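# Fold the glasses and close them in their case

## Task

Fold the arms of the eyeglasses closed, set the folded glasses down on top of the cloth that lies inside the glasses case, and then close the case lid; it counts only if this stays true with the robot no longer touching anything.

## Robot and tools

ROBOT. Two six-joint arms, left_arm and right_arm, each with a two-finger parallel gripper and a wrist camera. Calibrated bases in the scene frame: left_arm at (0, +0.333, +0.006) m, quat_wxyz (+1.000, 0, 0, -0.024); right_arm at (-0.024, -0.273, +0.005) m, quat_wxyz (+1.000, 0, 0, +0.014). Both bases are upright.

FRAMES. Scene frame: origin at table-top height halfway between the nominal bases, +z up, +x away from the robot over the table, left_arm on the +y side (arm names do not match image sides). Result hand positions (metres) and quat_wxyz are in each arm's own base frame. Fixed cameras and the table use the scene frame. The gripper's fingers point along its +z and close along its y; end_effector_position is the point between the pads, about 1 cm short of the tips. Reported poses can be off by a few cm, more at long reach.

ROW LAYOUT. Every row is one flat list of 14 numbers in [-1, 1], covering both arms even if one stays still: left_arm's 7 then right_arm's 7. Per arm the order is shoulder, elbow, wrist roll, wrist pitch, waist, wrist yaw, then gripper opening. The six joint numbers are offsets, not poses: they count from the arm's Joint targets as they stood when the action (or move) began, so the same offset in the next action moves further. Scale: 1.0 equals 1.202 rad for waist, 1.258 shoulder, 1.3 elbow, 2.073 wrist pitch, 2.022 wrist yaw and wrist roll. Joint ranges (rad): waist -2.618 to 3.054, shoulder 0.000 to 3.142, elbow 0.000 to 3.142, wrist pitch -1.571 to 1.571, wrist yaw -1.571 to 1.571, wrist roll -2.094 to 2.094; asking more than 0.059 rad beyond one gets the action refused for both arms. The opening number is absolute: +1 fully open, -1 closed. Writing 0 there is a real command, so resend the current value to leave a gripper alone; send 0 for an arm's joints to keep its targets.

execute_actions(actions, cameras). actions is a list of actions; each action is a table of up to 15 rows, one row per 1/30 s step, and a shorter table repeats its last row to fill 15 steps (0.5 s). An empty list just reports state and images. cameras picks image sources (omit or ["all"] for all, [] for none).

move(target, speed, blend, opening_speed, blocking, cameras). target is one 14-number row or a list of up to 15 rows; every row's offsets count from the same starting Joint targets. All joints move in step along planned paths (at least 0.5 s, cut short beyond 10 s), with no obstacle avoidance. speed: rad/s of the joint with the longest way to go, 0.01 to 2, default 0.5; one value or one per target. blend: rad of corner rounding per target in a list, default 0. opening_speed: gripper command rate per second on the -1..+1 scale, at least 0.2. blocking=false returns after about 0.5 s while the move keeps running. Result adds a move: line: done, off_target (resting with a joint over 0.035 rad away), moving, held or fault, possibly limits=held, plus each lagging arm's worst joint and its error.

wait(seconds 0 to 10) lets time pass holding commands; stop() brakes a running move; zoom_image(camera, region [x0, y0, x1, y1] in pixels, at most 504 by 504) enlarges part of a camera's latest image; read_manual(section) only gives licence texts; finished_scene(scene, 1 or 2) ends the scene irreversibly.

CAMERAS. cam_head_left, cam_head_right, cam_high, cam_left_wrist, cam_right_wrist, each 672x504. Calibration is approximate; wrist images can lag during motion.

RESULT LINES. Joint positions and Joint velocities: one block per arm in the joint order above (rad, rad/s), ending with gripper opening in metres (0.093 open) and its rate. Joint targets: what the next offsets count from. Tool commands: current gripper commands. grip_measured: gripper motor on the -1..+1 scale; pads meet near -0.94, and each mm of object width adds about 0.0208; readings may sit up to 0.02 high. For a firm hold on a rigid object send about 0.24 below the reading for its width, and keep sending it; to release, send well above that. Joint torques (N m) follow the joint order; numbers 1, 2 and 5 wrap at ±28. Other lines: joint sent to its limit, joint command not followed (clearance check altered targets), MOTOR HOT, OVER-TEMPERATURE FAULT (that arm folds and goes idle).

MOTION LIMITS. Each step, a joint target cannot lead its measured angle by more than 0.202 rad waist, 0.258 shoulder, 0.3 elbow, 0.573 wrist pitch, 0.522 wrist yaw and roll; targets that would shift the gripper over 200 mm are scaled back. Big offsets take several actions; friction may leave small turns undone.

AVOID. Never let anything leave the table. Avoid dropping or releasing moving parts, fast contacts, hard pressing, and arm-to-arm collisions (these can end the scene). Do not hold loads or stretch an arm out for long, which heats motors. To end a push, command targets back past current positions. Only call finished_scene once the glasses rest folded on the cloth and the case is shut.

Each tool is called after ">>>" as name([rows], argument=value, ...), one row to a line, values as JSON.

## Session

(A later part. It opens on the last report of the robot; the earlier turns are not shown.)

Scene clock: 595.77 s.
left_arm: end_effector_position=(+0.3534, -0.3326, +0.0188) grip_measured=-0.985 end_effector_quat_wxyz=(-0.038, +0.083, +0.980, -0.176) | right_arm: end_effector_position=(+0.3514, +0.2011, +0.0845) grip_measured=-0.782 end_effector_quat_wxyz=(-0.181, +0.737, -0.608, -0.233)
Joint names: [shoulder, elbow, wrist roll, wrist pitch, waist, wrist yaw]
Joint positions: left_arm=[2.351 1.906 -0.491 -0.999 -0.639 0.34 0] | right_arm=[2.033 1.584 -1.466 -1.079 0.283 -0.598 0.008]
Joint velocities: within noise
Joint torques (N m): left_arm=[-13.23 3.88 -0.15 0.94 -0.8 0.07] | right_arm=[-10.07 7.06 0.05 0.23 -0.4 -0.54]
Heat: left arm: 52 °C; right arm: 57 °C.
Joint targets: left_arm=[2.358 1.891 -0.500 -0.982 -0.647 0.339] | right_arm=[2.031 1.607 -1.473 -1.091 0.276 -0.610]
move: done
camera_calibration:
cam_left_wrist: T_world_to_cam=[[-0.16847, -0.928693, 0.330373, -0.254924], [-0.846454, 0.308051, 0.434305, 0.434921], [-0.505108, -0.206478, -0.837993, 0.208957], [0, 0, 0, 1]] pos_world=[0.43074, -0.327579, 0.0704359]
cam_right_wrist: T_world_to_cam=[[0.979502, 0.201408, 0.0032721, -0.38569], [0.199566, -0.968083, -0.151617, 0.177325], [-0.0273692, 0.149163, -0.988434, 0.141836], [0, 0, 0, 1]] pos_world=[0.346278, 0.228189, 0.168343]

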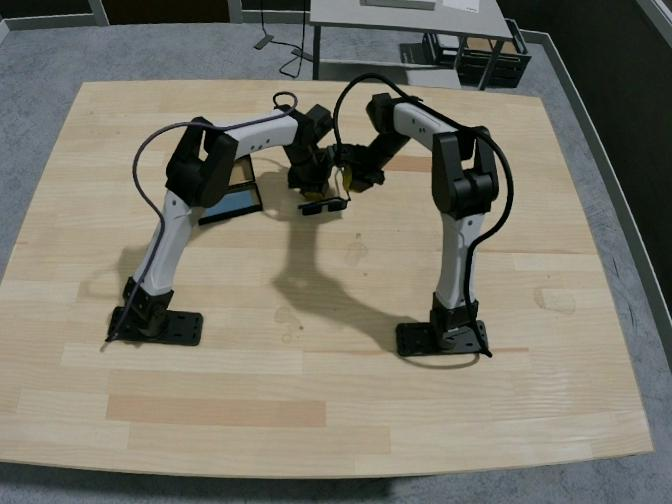

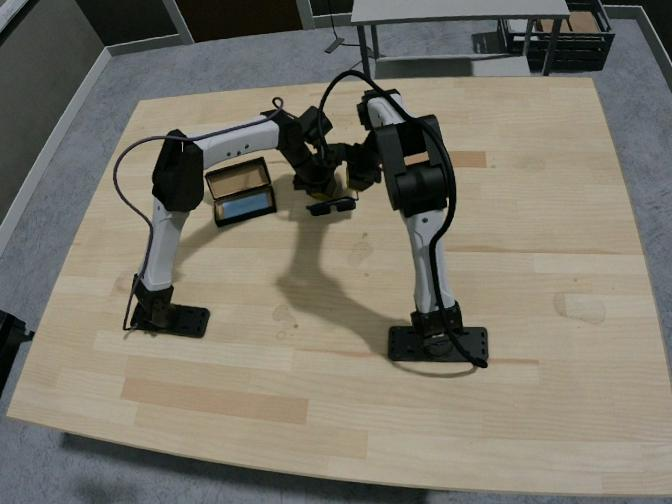

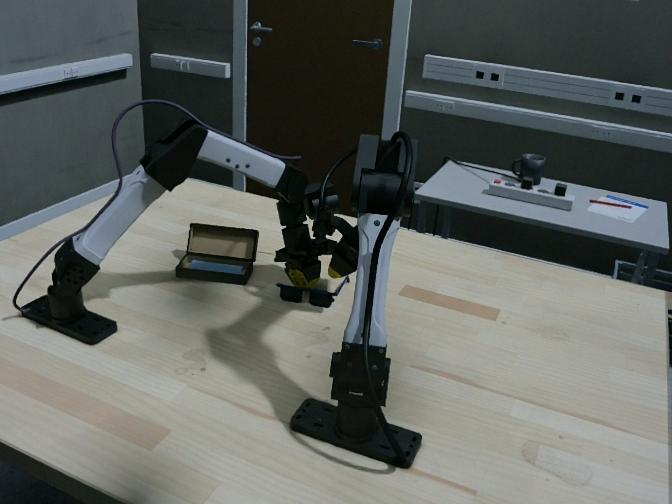

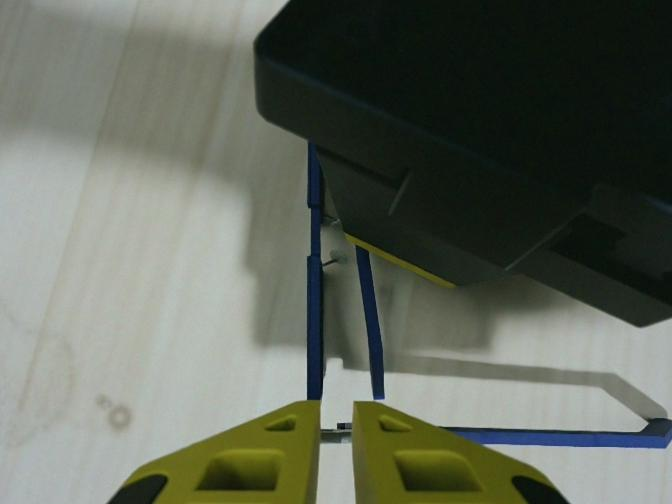

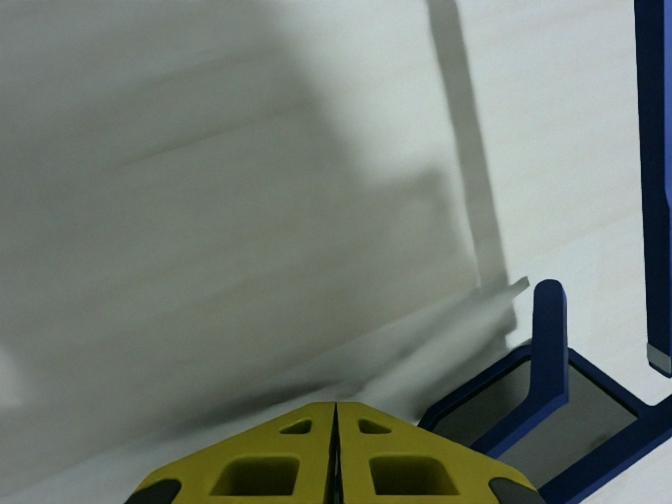

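>>> move([
  [0.0135,0.0254,0,-0.0145,0.0358,0.0035,-1,-0.1836,0,0.234,0.092,-0.2296,0.153,-0.78],
  [0.0016,0.03,0,-0.0183,0.1223,0.0054,-1,-0.1836,0,0.234,0.092,-0.2296,0.153,-0.78],
  [-0.2448,-0.1469,0.2473,0.0396,0.1639,-0.0045,-1,-0.1836,0,0.234,0.092,-0.2296,0.153,-0.78],
  [-0.446,-0.4892,0.5485,0.1814,0.03,-0.0099,-0.1,-0.1836,0,0.234,0.092,-0.2296,0.153,-0.78],
], speed=0.6, opening_speed=1)

Scene clock: 617.47 s.
left_arm: end_effector_position=(+0.3081, -0.2814, +0.0674) grip_measured=-0.102 end_effector_quat_wxyz=(+0.181, +0.575, +0.781, -0.163) | right_arm: end_effector_position=(+0.4340, +0.0518, +0.1554) grip_measured=-0.782 end_effector_quat_wxyz=(+0.254, -0.494, +0.831, +0.034)
Joint names: [shoulder, elbow, wrist roll, wrist pitch, waist, wrist yaw]
Joint positions: left_arm=[1.843 1.268 0.599 -0.625 -0.609 0.331 0.04] | right_arm=[1.824 1.584 -1.006 -0.911 0 -0.313 0.008]
Joint velocities: within noise
Joint torques (N m): left_arm=[-14.28 4.18 0.01 1.44 -0.38 0] | right_arm=[-10.85 7.83 0.22 1.21 0.21 -0.15]
Heat: left arm: 55 °C; right arm: 61 °C.
Joint targets: left_arm=[1.796 1.255 0.609 -0.606 -0.611 0.319] | right_arm=[1.800 1.607 -1.000 -0.900 0.000 -0.300]
move: off_target (left_arm); target 4's new numbers were sent with left_arm's shoulder 0.046 rad from that target; left_arm: the shoulder is farthest, 0.046 rad from its target
camera_calibration:
cam_left_wrist: T_world_to_cam=[[-0.959295, -0.281802, 0.0184656, 0.215598], [-0.282393, 0.957831, -0.0530466, 0.401537], [-0.00273831, -0.0561019, -0.998421, 0.135724], [0, 0, 0, 1]] pos_world=[0.320585, -0.316235, 0.152828]
cam_right_wrist: T_world_to_cam=[[0.839175, -0.500313, 0.213243, -0.372137], [-0.505552, -0.862153, -0.0332959, 0.309145], [0.200507, -0.0798645, -0.976432, 0.147547], [0, 0, 0, 1]] pos_world=[0.438993, 0.0921288, 0.233719]

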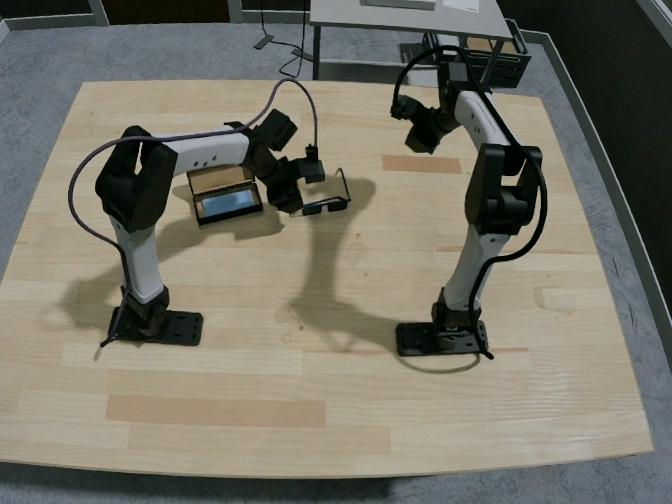

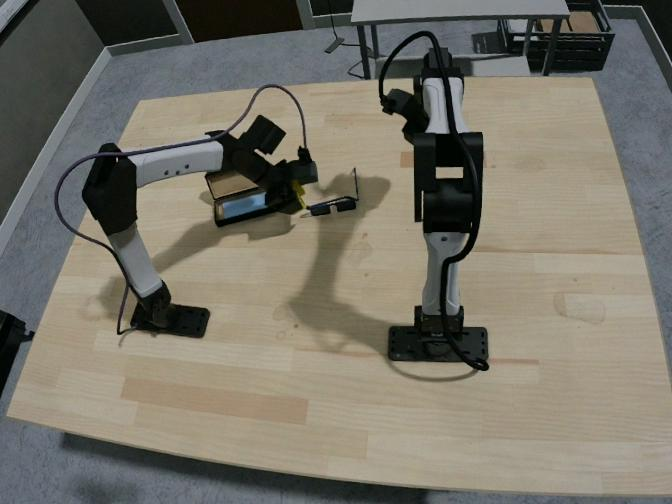

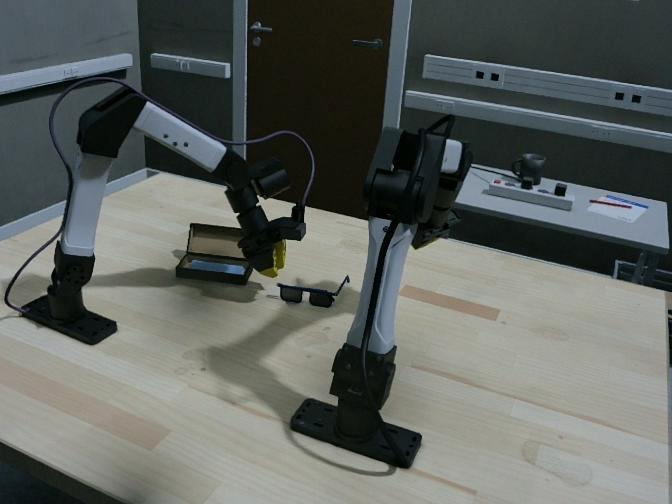

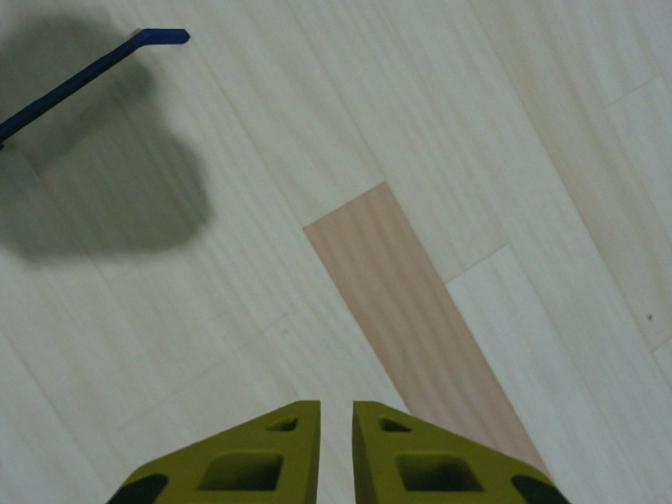

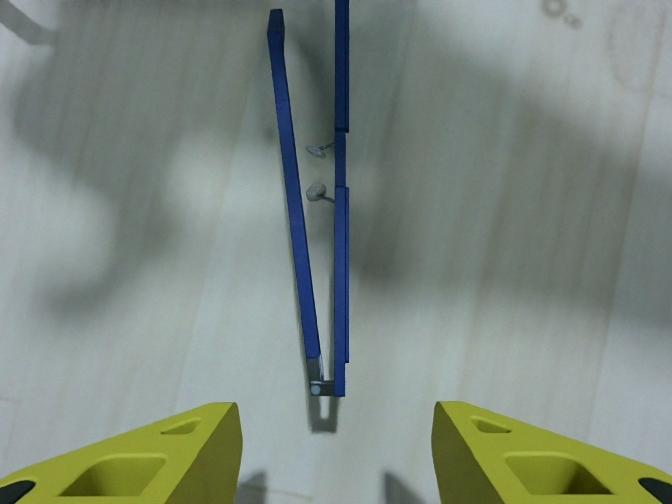

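>>> move(target=[0.1447,-0.0423,-0.0205,0.1088,-0.0327,-0.0084,-0.1,0,0,0,0,0,0,-0.78], speed=0.2)

Scene clock: 647.70 s.
left_arm: end_effector_position=(+0.3172, -0.3033, +0.0197) grip_measured=-0.102 end_effector_quat_wxyz=(+0.199, +0.581, +0.773, -0.160) | right_arm: end_effector_position=(+0.4340, +0.0517, +0.1553) grip_measured=-0.782 end_effector_quat_wxyz=(+0.254, -0.494, +0.831, +0.034)
Joint names: [shoulder, elbow, wrist roll, wrist pitch, waist, wrist yaw]
Joint positions: left_arm=[1.964 1.211 0.578 -0.401 -0.644 0.315 0.04] | right_arm=[1.824 1.584 -1.006 -0.911 0 -0.312 0.008]
Joint velocities: within noise
Joint torques (N m): left_arm=[-8.99 4.08 -0.17 1.55 -0.65 -0.02] | right_arm=[-10.85 7.84 0.22 1.21 0.23 -0.15]
Heat: left arm: 58 °C; right arm: 66 °C.
Joint targets: left_arm=[1.979 1.200 0.568 -0.380 -0.650 0.303] | right_arm=[1.800 1.607 -1.000 -0.900 0.000 -0.300]
move: done
camera_calibration:
cam_left_wrist: T_world_to_cam=[[-0.962486, -0.271047, -0.0124554, 0.223913], [-0.269238, 0.95974, -0.0800609, 0.419543], [0.0336542, -0.073704, -0.996712, 0.0699619], [0, 0, 0, 1]] pos_world=[0.326115, -0.336805, 0.10611]
cam_right_wrist: T_world_to_cam=[[0.839097, -0.500369, 0.213418, -0.372161], [-0.505686, -0.862086, -0.0329957, 0.309104], [0.200494, -0.0802358, -0.976404, 0.147543], [0, 0, 0, 1]] pos_world=[0.439007, 0.0920942, 0.233687]

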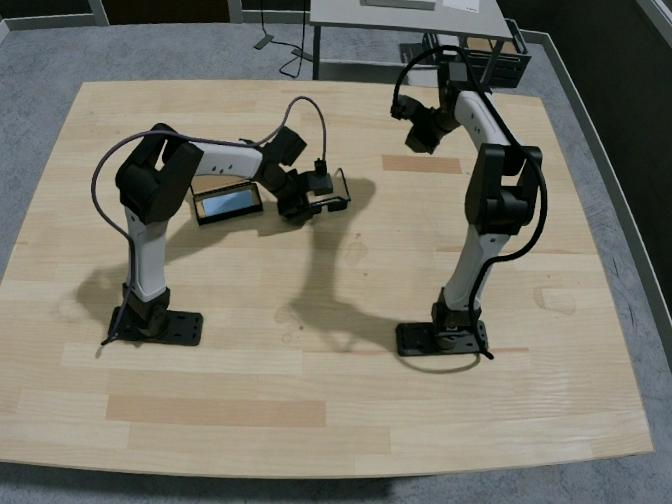

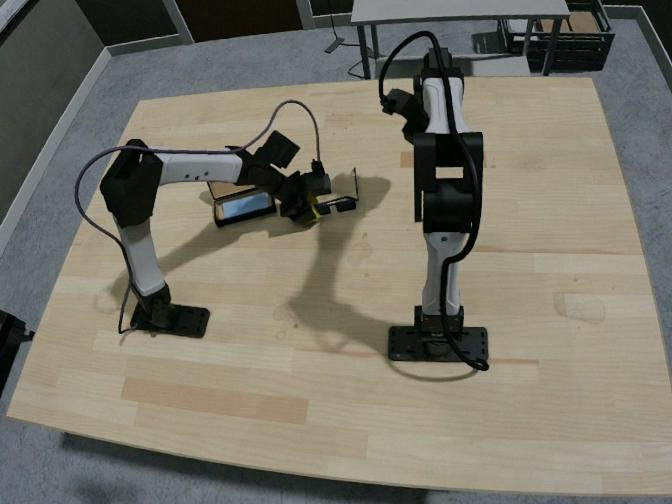

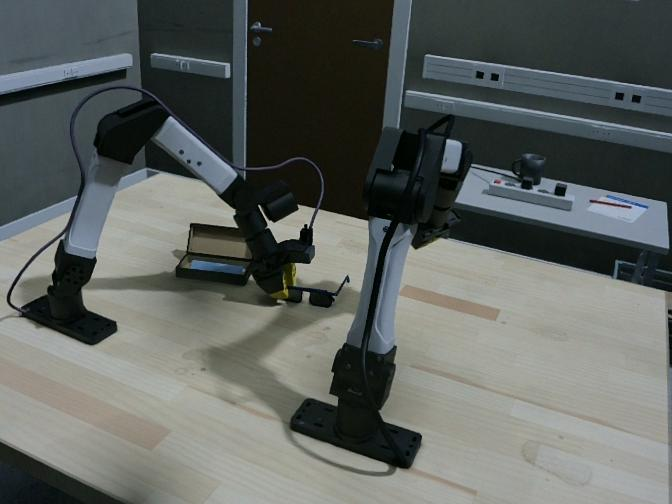

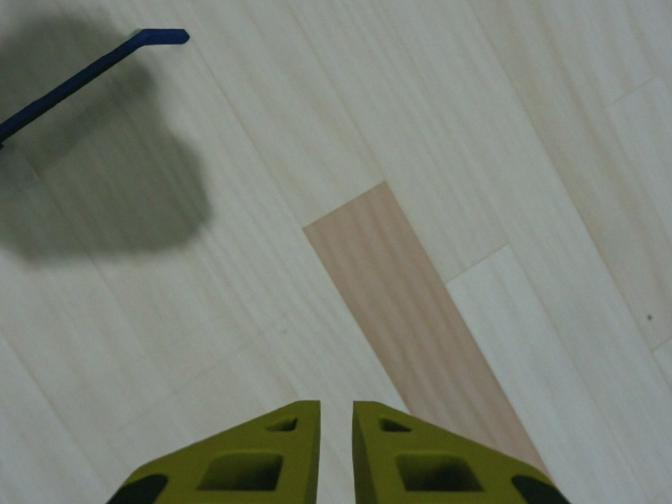

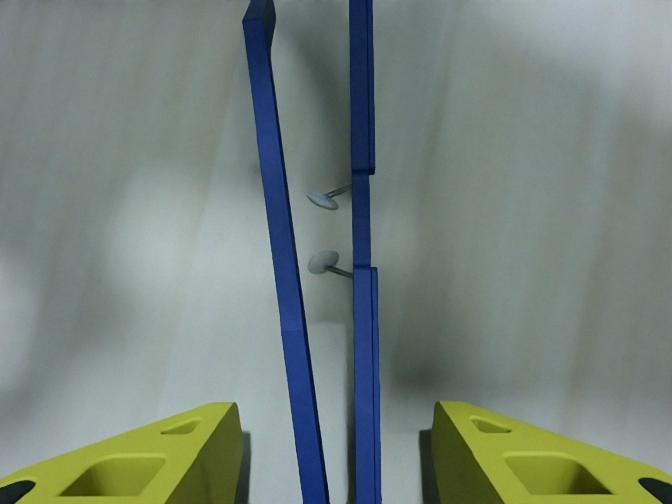

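>>> move(target=[0,0,0,0,0,0,-0.7,0,0,0,0,0,0,-0.78], opening_speed=0.3)

Scene clock: 655.20 s.
left_arm: end_effector_position=(+0.3174, -0.3034, +0.0198) grip_measured=-0.698 end_effector_quat_wxyz=(+0.200, +0.581, +0.773, -0.160) | right_arm: end_effector_position=(+0.4341, +0.0517, +0.1554) grip_measured=-0.782 end_effector_quat_wxyz=(+0.254, -0.494, +0.831, +0.034)
Joint names: [shoulder, elbow, wrist roll, wrist pitch, waist, wrist yaw]
Joint positions: left_arm=[1.964 1.211 0.578 -0.4 -0.644 0.314 0.012] | right_arm=[1.824 1.584 -1.006 -0.91 0 -0.312 0.008]
Joint velocities: within noise
Joint torques (N m): left_arm=[-8.96 4.07 -0.17 1.53 -0.7 -0.02] | right_arm=[-10.84 7.83 0.22 1.21 0.23 -0.15]
Heat: left arm: 56 °C; right arm: 67 °C.
Joint targets: left_arm=[1.979 1.200 0.568 -0.381 -0.650 0.303] | right_arm=[1.800 1.607 -1.000 -0.900 0.000 -0.300]
move: done
camera_calibration:
cam_left_wrist: T_world_to_cam=[[-0.962342, -0.271521, -0.0132382, 0.223942], [-0.269629, 0.959573, -0.0807515, 0.419801], [0.0346287, -0.0741411, -0.996646, 0.0695933], [0, 0, 0, 1]] pos_world=[0.326289, -0.336865, 0.106224]
cam_right_wrist: T_world_to_cam=[[0.839015, -0.500369, 0.213738, -0.372252], [-0.505674, -0.862086, -0.0331886, 0.309171], [0.200867, -0.0802358, -0.976327, 0.147389], [0, 0, 0, 1]] pos_world=[0.439059, 0.0920942, 0.233725]

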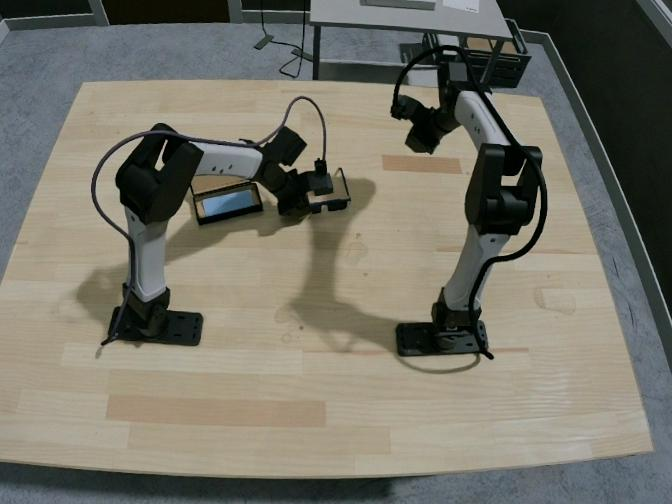

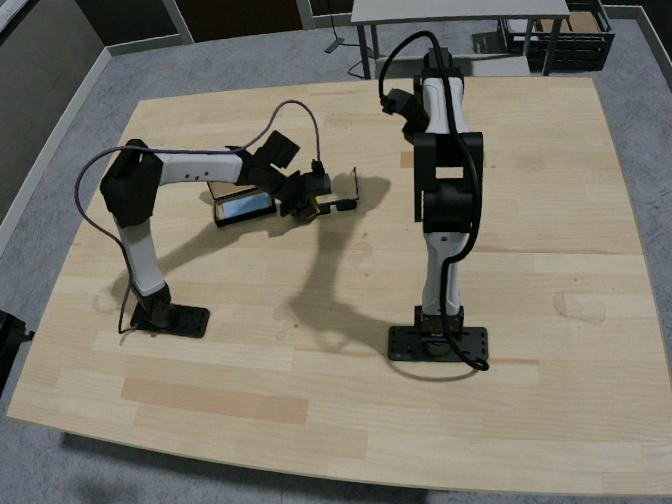

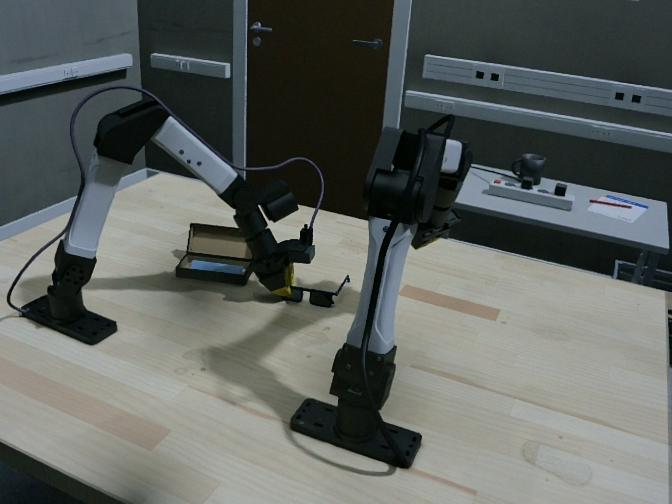

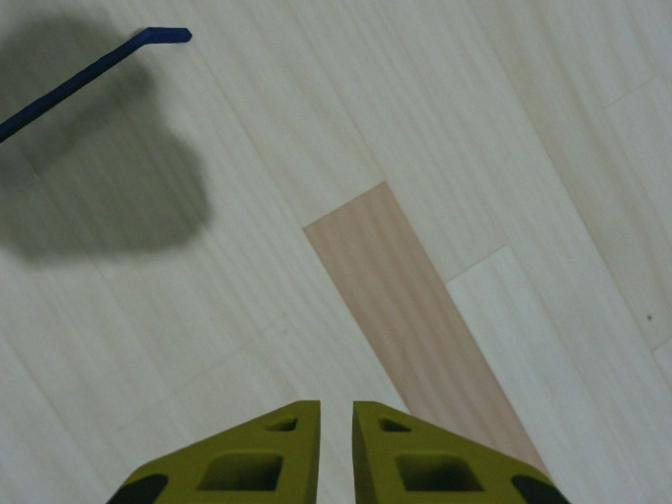

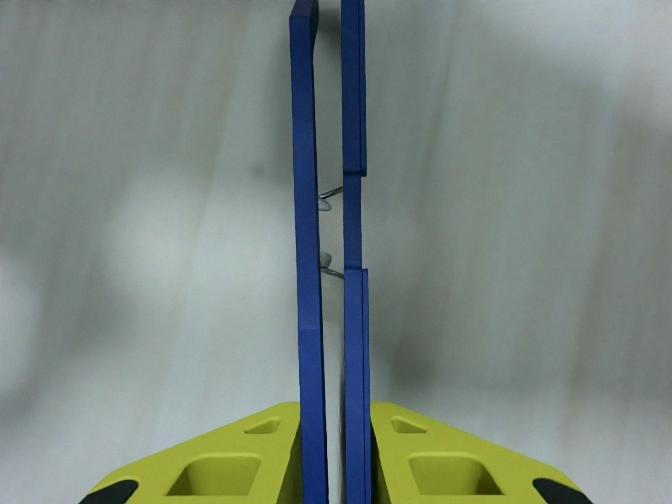

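>>> move(target=[0,0,0,0,0,0,-0.8,0,0,0,0,0,0,-1], opening_speed=0.3, cameras=["cam_head_left","cam_head_right","cam_high"])

>>> zoom_image(camera="cam_head_left", region=[270, 150, 370, 230])

>>> zoom_image(camera="cam_high", region=[250, 230, 370, 320])

Scene clock: 691.27 s.
left_arm: end_effector_position=(+0.3175, -0.3035, +0.0198) grip_measured=-0.791 end_effector_quat_wxyz=(+0.200, +0.581, +0.773, -0.160) | right_arm: end_effector_position=(+0.4341, +0.0517, +0.1554) grip_measured=-0.974 end_effector_quat_wxyz=(+0.254, -0.494, +0.831, +0.034)
Joint names: [shoulder, elbow, wrist roll, wrist pitch, waist, wrist yaw]
Joint positions: left_arm=[1.964 1.211 0.578 -0.399 -0.644 0.314 0.007] | right_arm=[1.824 1.584 -1.006 -0.91 0 -0.312 0]
Joint velocities: within noise
Joint torques (N m): left_arm=[-8.98 4.04 -0.18 1.53 -0.7 -0.02] | right_arm=[-10.85 7.84 0.22 1.21 0.2 -0.15]
Heat: left arm: 50 °C; right arm: 69 °C.
Joint targets: left_arm=[1.979 1.200 0.568 -0.381 -0.650 0.303] | right_arm=[1.800 1.607 -1.000 -0.900 0.000 -0.300]
move: done
Images, in order (width x height): cam_head_left 672x504, cam_head_right 672x504, cam_high 672x504.

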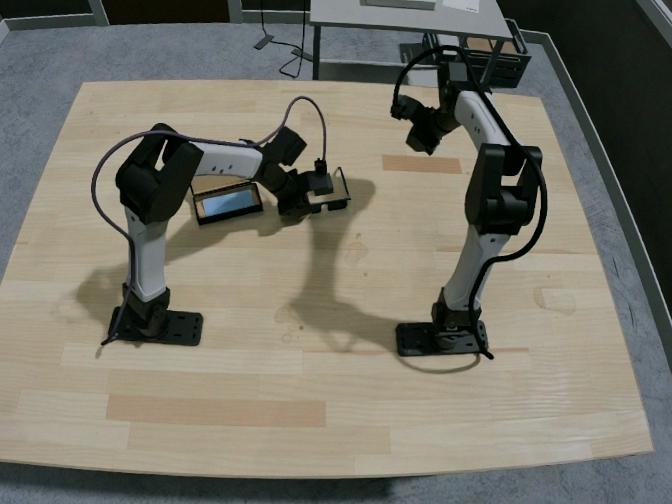

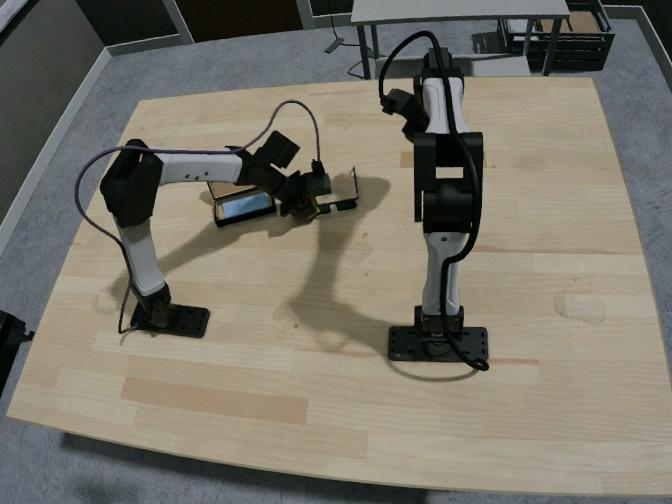

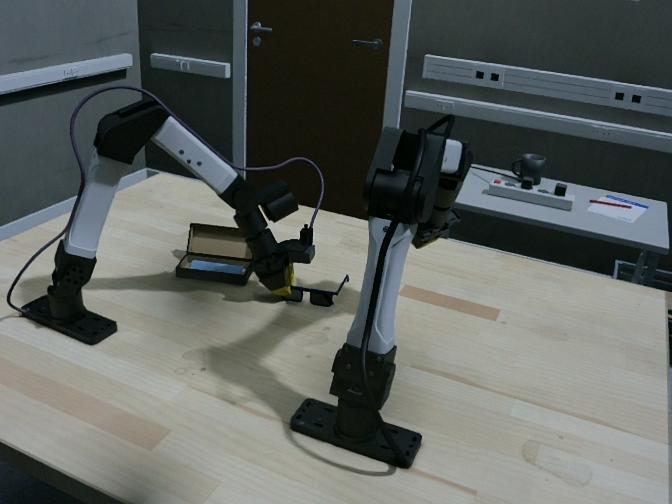

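Scaled by 5.040 from the camera's 672x504 image, which has a finer 960x720 frame.

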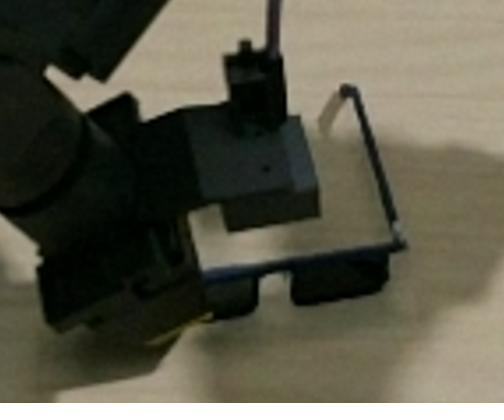

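Scaled by 4.200 from the camera's 672x504 image, which has a finer 960x720 frame.

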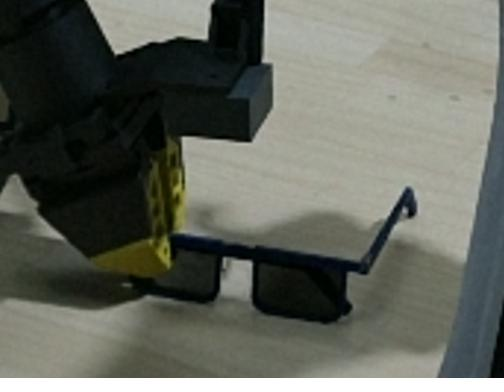

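>>> move(target=[0,0,0,0,0,0,-0.8,0.411,0.29,0.7418,-0.1676,0.1498,-0.1162,-1], speed=0.6)

Scene clock: 728.57 s.
left_arm: end_effector_position=(+0.3175, -0.3035, +0.0198) grip_measured=-0.791 end_effector_quat_wxyz=(+0.200, +0.581, +0.773, -0.160) | right_arm: end_effector_position=(+0.4239, +0.1600, +0.0647) grip_measured=-0.974 end_effector_quat_wxyz=(-0.088, +0.155, +0.954, +0.243)
Joint names: [shoulder, elbow, wrist roll, wrist pitch, waist, wrist yaw]
Joint positions: left_arm=[1.964 1.211 0.578 -0.399 -0.644 0.314 0.007] | right_arm=[2.301 1.96 0.494 -1.238 0.174 -0.522 0]
Joint velocities: within noise
Joint torques (N m): left_arm=[-9.01 4.1 -0.17 1.54 -0.66 -0.01] | right_arm=[-10.55 7.24 0.18 0.18 0.69 -0.44]
Heat: left arm: 48 °C; right arm: 71 °C.
Joint targets: left_arm=[1.979 1.200 0.568 -0.381 -0.650 0.303] | right_arm=[2.317 1.984 0.500 -1.248 0.180 -0.535]
move: done
camera_calibration:
cam_left_wrist: T_world_to_cam=[[-0.962338, -0.271524, -0.0134696, 0.223994], [-0.269604, 0.959554, -0.0810535, 0.419861], [0.0349327, -0.0743694, -0.996619, 0.0694572], [0, 0, 0, 1]] pos_world=[0.326328, -0.336894, 0.106271]
cam_right_wrist: T_world_to_cam=[[-0.321799, -0.844655, -0.427789, 0.298492], [-0.806745, 0.00811345, 0.590844, 0.342436], [-0.495589, 0.53525, -0.684032, 0.247461], [0, 0, 0, 1]] pos_world=[0.494952, 0.116892, 0.0946364]

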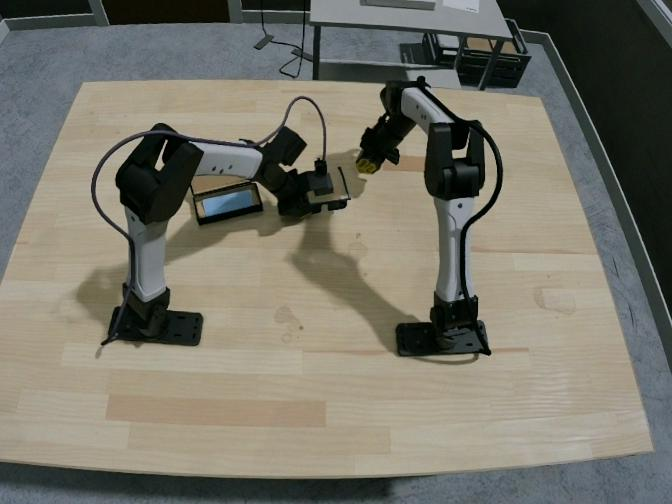

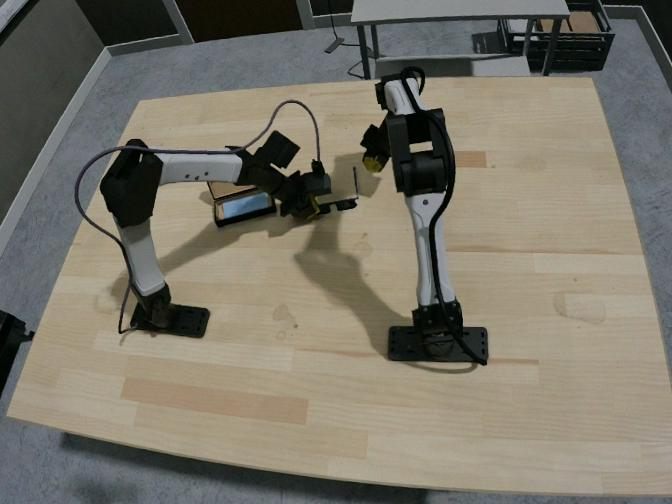

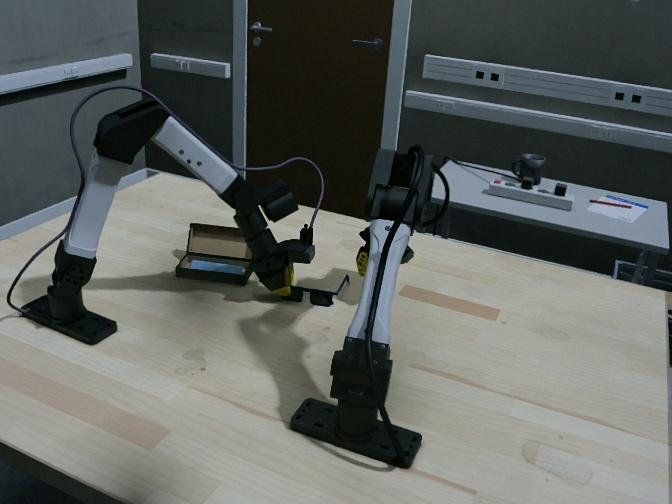

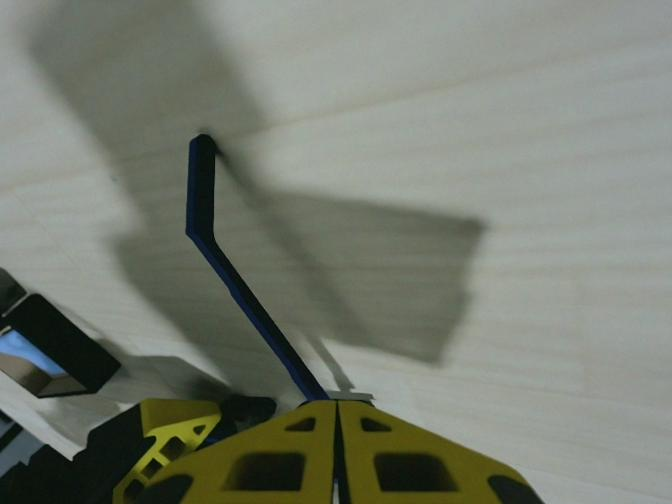

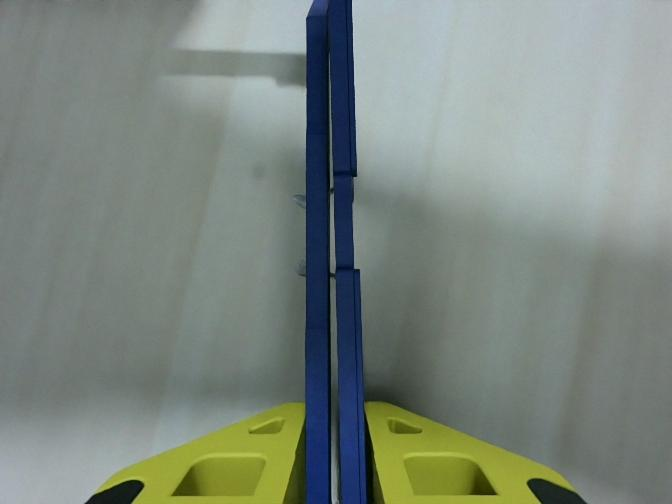

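>>> move(target=[0,0,0,0,0,0,-0.8,-0.0151,-0.1722,0,0.1065,0.0228,0,-1], speed=0.3)

Scene clock: 777.27 s.
left_arm: end_effector_position=(+0.3175, -0.3035, +0.0198) grip_measured=-0.791 end_effector_quat_wxyz=(+0.200, +0.581, +0.773, -0.160) | right_arm: end_effector_position=(+0.4117, +0.1696, +0.0174) grip_measured=-0.974 end_effector_quat_wxyz=(-0.089, +0.142, +0.956, +0.243)
Joint names: [shoulder, elbow, wrist roll, wrist pitch, waist, wrist yaw]
Joint positions: left_arm=[1.964 1.211 0.578 -0.399 -0.644 0.314 0.007] | right_arm=[2.301 1.768 0.494 -1.039 0.201 -0.524 0]
Joint velocities: within noise
Joint torques (N m): left_arm=[-8.94 4.05 -0.18 1.53 -0.68 -0.01] | right_arm=[-11.88 4.46 0.17 0.43 0.76 -0.43]
Heat: left arm: 47 °C; right arm: 75 °C. Fold the right arm in close to its base, or ease its load, before you think long.
Joint targets: left_arm=[1.979 1.200 0.568 -0.381 -0.650 0.303] | right_arm=[2.298 1.760 0.500 -1.027 0.208 -0.535]
MOTOR HOT: the shoulder of the right arm reports 75 °C; the controller's stop level is 90 °C. To cool a motor, set the load down, stop pushing, or move to a pose that needs little force.
move: done
camera_calibration:
cam_left_wrist: T_world_to_cam=[[-0.962338, -0.271524, -0.0134696, 0.223994], [-0.269604, 0.959554, -0.0810535, 0.419861], [0.0349327, -0.0743694, -0.996619, 0.0694572], [0, 0, 0, 1]] pos_world=[0.326328, -0.336894, 0.106271]
cam_right_wrist: T_world_to_cam=[[-0.297392, -0.851597, -0.431672, 0.273705], [-0.810293, -0.0140013, 0.585857, 0.365766], [-0.504958, 0.52401, -0.685879, 0.209679], [0, 0, 0, 1]] pos_world=[0.483654, 0.128334, 0.0476789]

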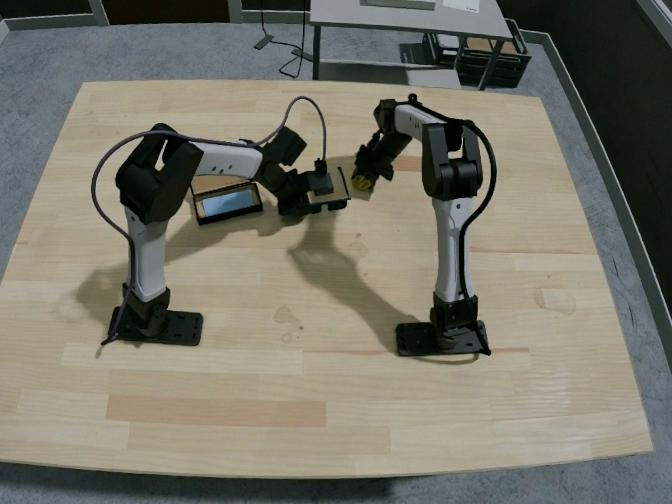

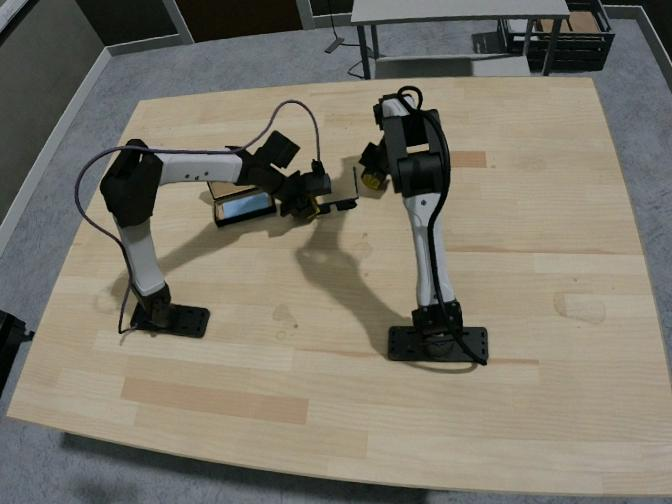

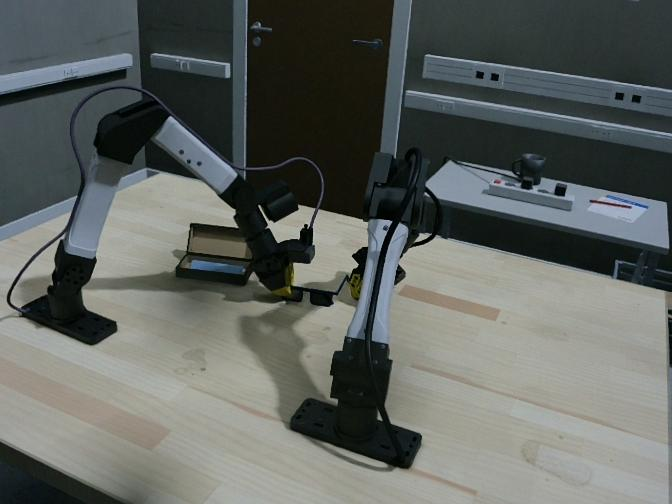

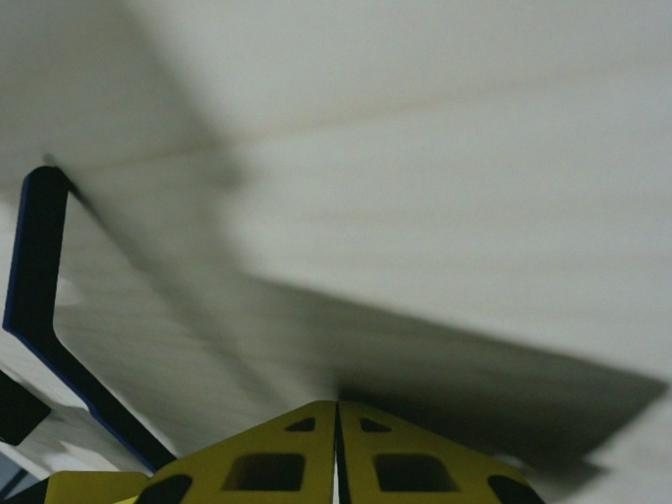

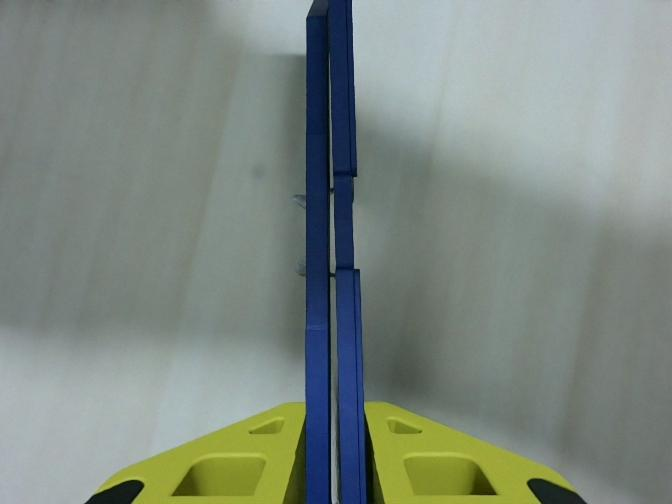

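>>> move([
  [0,0,0,0,0,0,-0.8,-0.0079,-0.0094,0,0.03,0.0797,0.0016,-1],
  [0,0,0,0,0,0,-0.8,-0.0286,-0.0388,0,0.0481,0.1097,0.003,-1],
  [0,0,0,0,0,0,-0.8,-0.0636,-0.0885,0,0.07,0.1364,0.0044,-1],
], speed=0.15, blend=0.03)

Scene clock: 786.63 s.
left_arm: end_effector_position=(+0.3177, -0.3032, +0.0197) grip_measured=-0.791 end_effector_quat_wxyz=(+0.200, +0.579, +0.774, -0.159) | right_arm: end_effector_position=(+0.3875, +0.2312, +0.0157) grip_measured=-0.974 end_effector_quat_wxyz=(-0.062, +0.056, +0.964, +0.251)
Joint names: [shoulder, elbow, wrist roll, wrist pitch, waist, wrist yaw]
Joint positions: left_arm=[1.964 1.211 0.574 -0.399 -0.644 0.312 0.007] | right_arm=[2.244 1.662 0.495 -0.892 0.353 -0.516 0]
Joint velocities: within noise
Joint torques (N m): left_arm=[-8.98 4.04 -0.15 1.55 -0.69 0.01] | right_arm=[-13.35 3.82 0.16 0.58 1.59 -0.4]
Heat: left arm: 47 °C; right arm: 77 °C. Fold the right arm in close to its base, or ease its load, before you think long.
Joint targets: left_arm=[1.979 1.200 0.568 -0.381 -0.650 0.303] | right_arm=[2.218 1.645 0.500 -0.882 0.372 -0.526]
MOTOR HOT: still on. The shoulder of the right arm reports 77 °C.
move: done; blend cut to 0.0191 rad at target 1, 0.0191 rad at target 2
camera_calibration:
cam_left_wrist: T_world_to_cam=[[-0.961272, -0.275272, -0.0134367, 0.222838], [-0.27339, 0.958591, -0.079754, 0.420553], [0.0348343, -0.0729918, -0.996724, 0.0698107], [0, 0, 0, 1]] pos_world=[0.326751, -0.336702, 0.106117]
cam_right_wrist: T_world_to_cam=[[-0.122886, -0.874724, -0.468781, 0.256507], [-0.850416, -0.150672, 0.504074, 0.396425], [-0.511558, 0.460603, -0.725364, 0.181837], [0, 0, 0, 1]] pos_world=[0.461667, 0.200349, 0.0523162]

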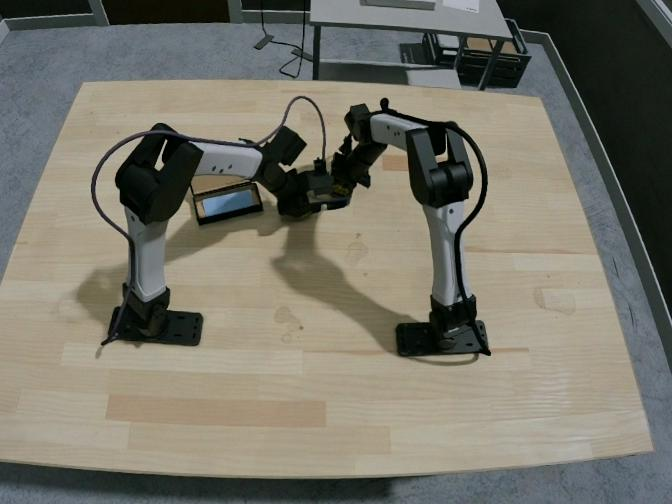

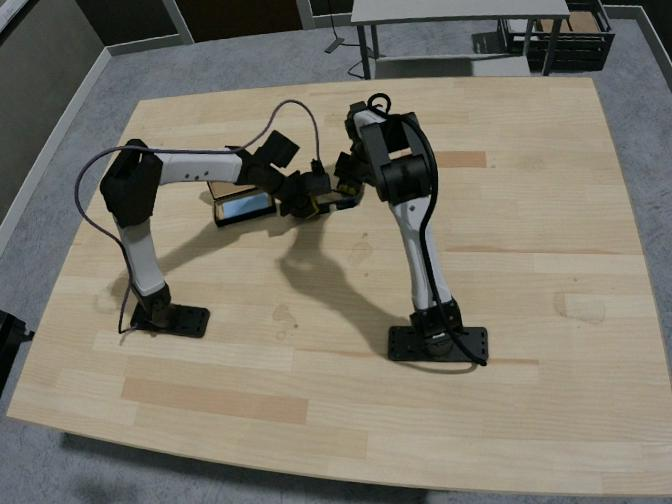

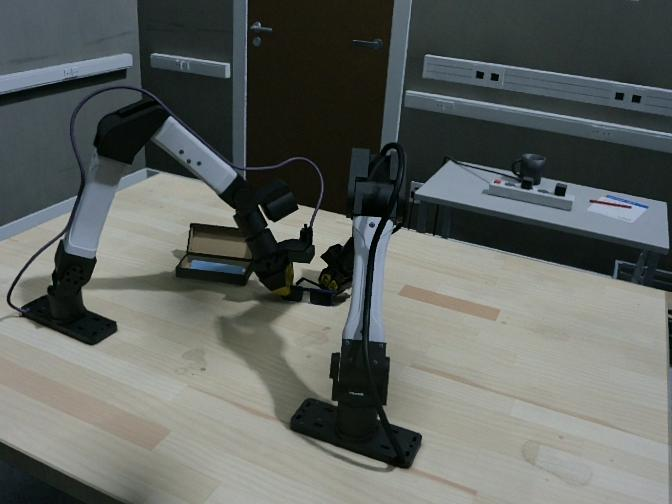

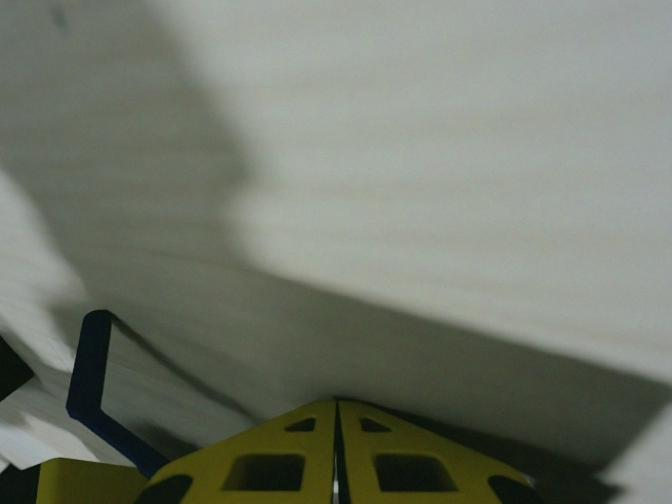

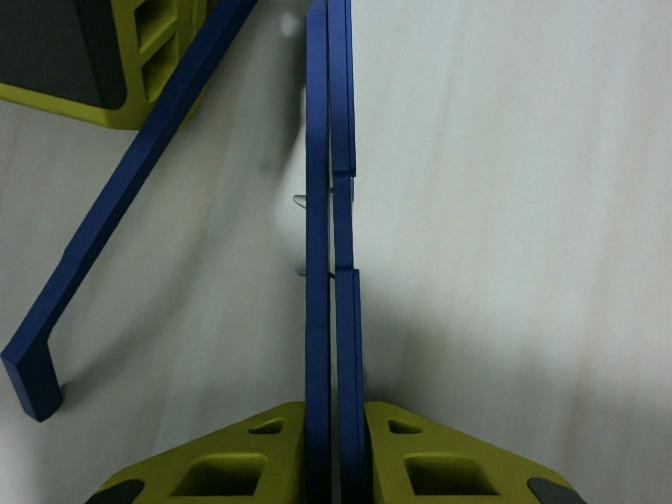

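>>> move([
  [0,0,0,0,0,0,-0.8,-0.0405,-0.0631,0,0.0229,0.0206,0.0013,-1],
  [0,0,0,0,0,0,-0.8,-0.052,-0.081,0,0.0289,0.0243,0.0016,-1],
], speed=0.1, blend=0.02, cameras=["cam_left_wrist","cam_right_wrist"])

Scene clock: 797.30 s.
left_arm: end_effector_position=(+0.3169, -0.3026, +0.0192) grip_measured=-0.791 end_effector_quat_wxyz=(+0.198, +0.580, +0.774, -0.159) | right_arm: end_effector_position=(+0.3820, +0.2334, +0.0169) grip_measured=-0.974 end_effector_quat_wxyz=(-0.033, +0.042, +0.966, +0.254)
Joint names: [shoulder, elbow, wrist roll, wrist pitch, waist, wrist yaw]
Joint positions: left_arm=[1.964 1.211 0.576 -0.404 -0.644 0.312 0.007] | right_arm=[2.181 1.561 0.495 -0.793 0.368 -0.496 0]
Joint velocities: within noise
Joint torques (N m): left_arm=[-8.94 4.07 -0.16 1.58 -0.66 0] | right_arm=[-13.24 3.52 0.16 0.33 2.88 -0.55]
Heat: left arm: 47 °C; right arm: 79 °C. Fold the right arm in close to its base, or ease its load, before you think long.
Joint targets: left_arm=[1.979 1.200 0.568 -0.381 -0.650 0.303] | right_arm=[2.153 1.540 0.500 -0.822 0.401 -0.523]
MOTOR HOT: still on. The shoulder of the right arm reports 79 °C.
move: done; blend cut to 0.0116 rad at target 1
camera_calibration:
cam_left_wrist: T_world_to_cam=[[-0.961677, -0.273956, -0.0111924, 0.222674], [-0.272368, 0.9592, -0.0758344, 0.419457], [0.0315111, -0.0698798, -0.997058, 0.0714197], [0, 0, 0, 1]] pos_world=[0.326137, -0.33635, 0.105511]
cam_right_wrist: T_world_to_cam=[[-0.081072, -0.874584, -0.478049, 0.24244], [-0.878862, -0.163508, 0.448181, 0.406226], [-0.470137, 0.456474, -0.755383, 0.164519], [0, 0, 0, 1]] pos_world=[0.454018, 0.203357, 0.05811]
Images, in order (width x height): cam_left_wrist 672x504, cam_right_wrist 672x504.

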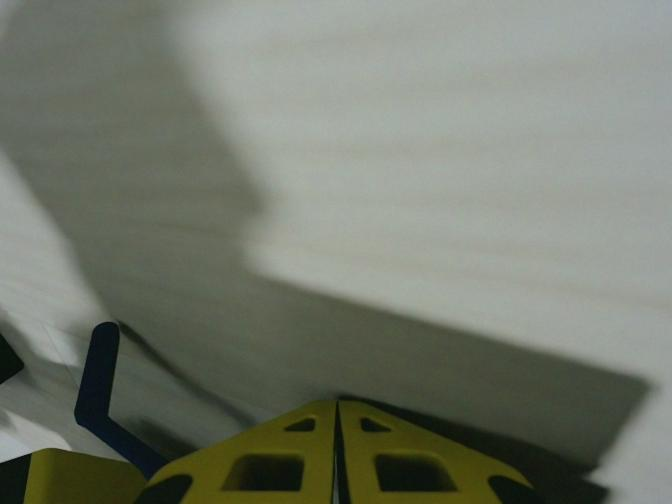

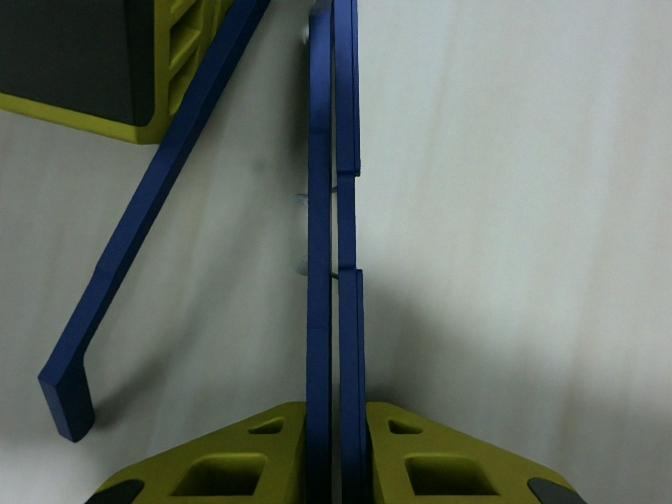

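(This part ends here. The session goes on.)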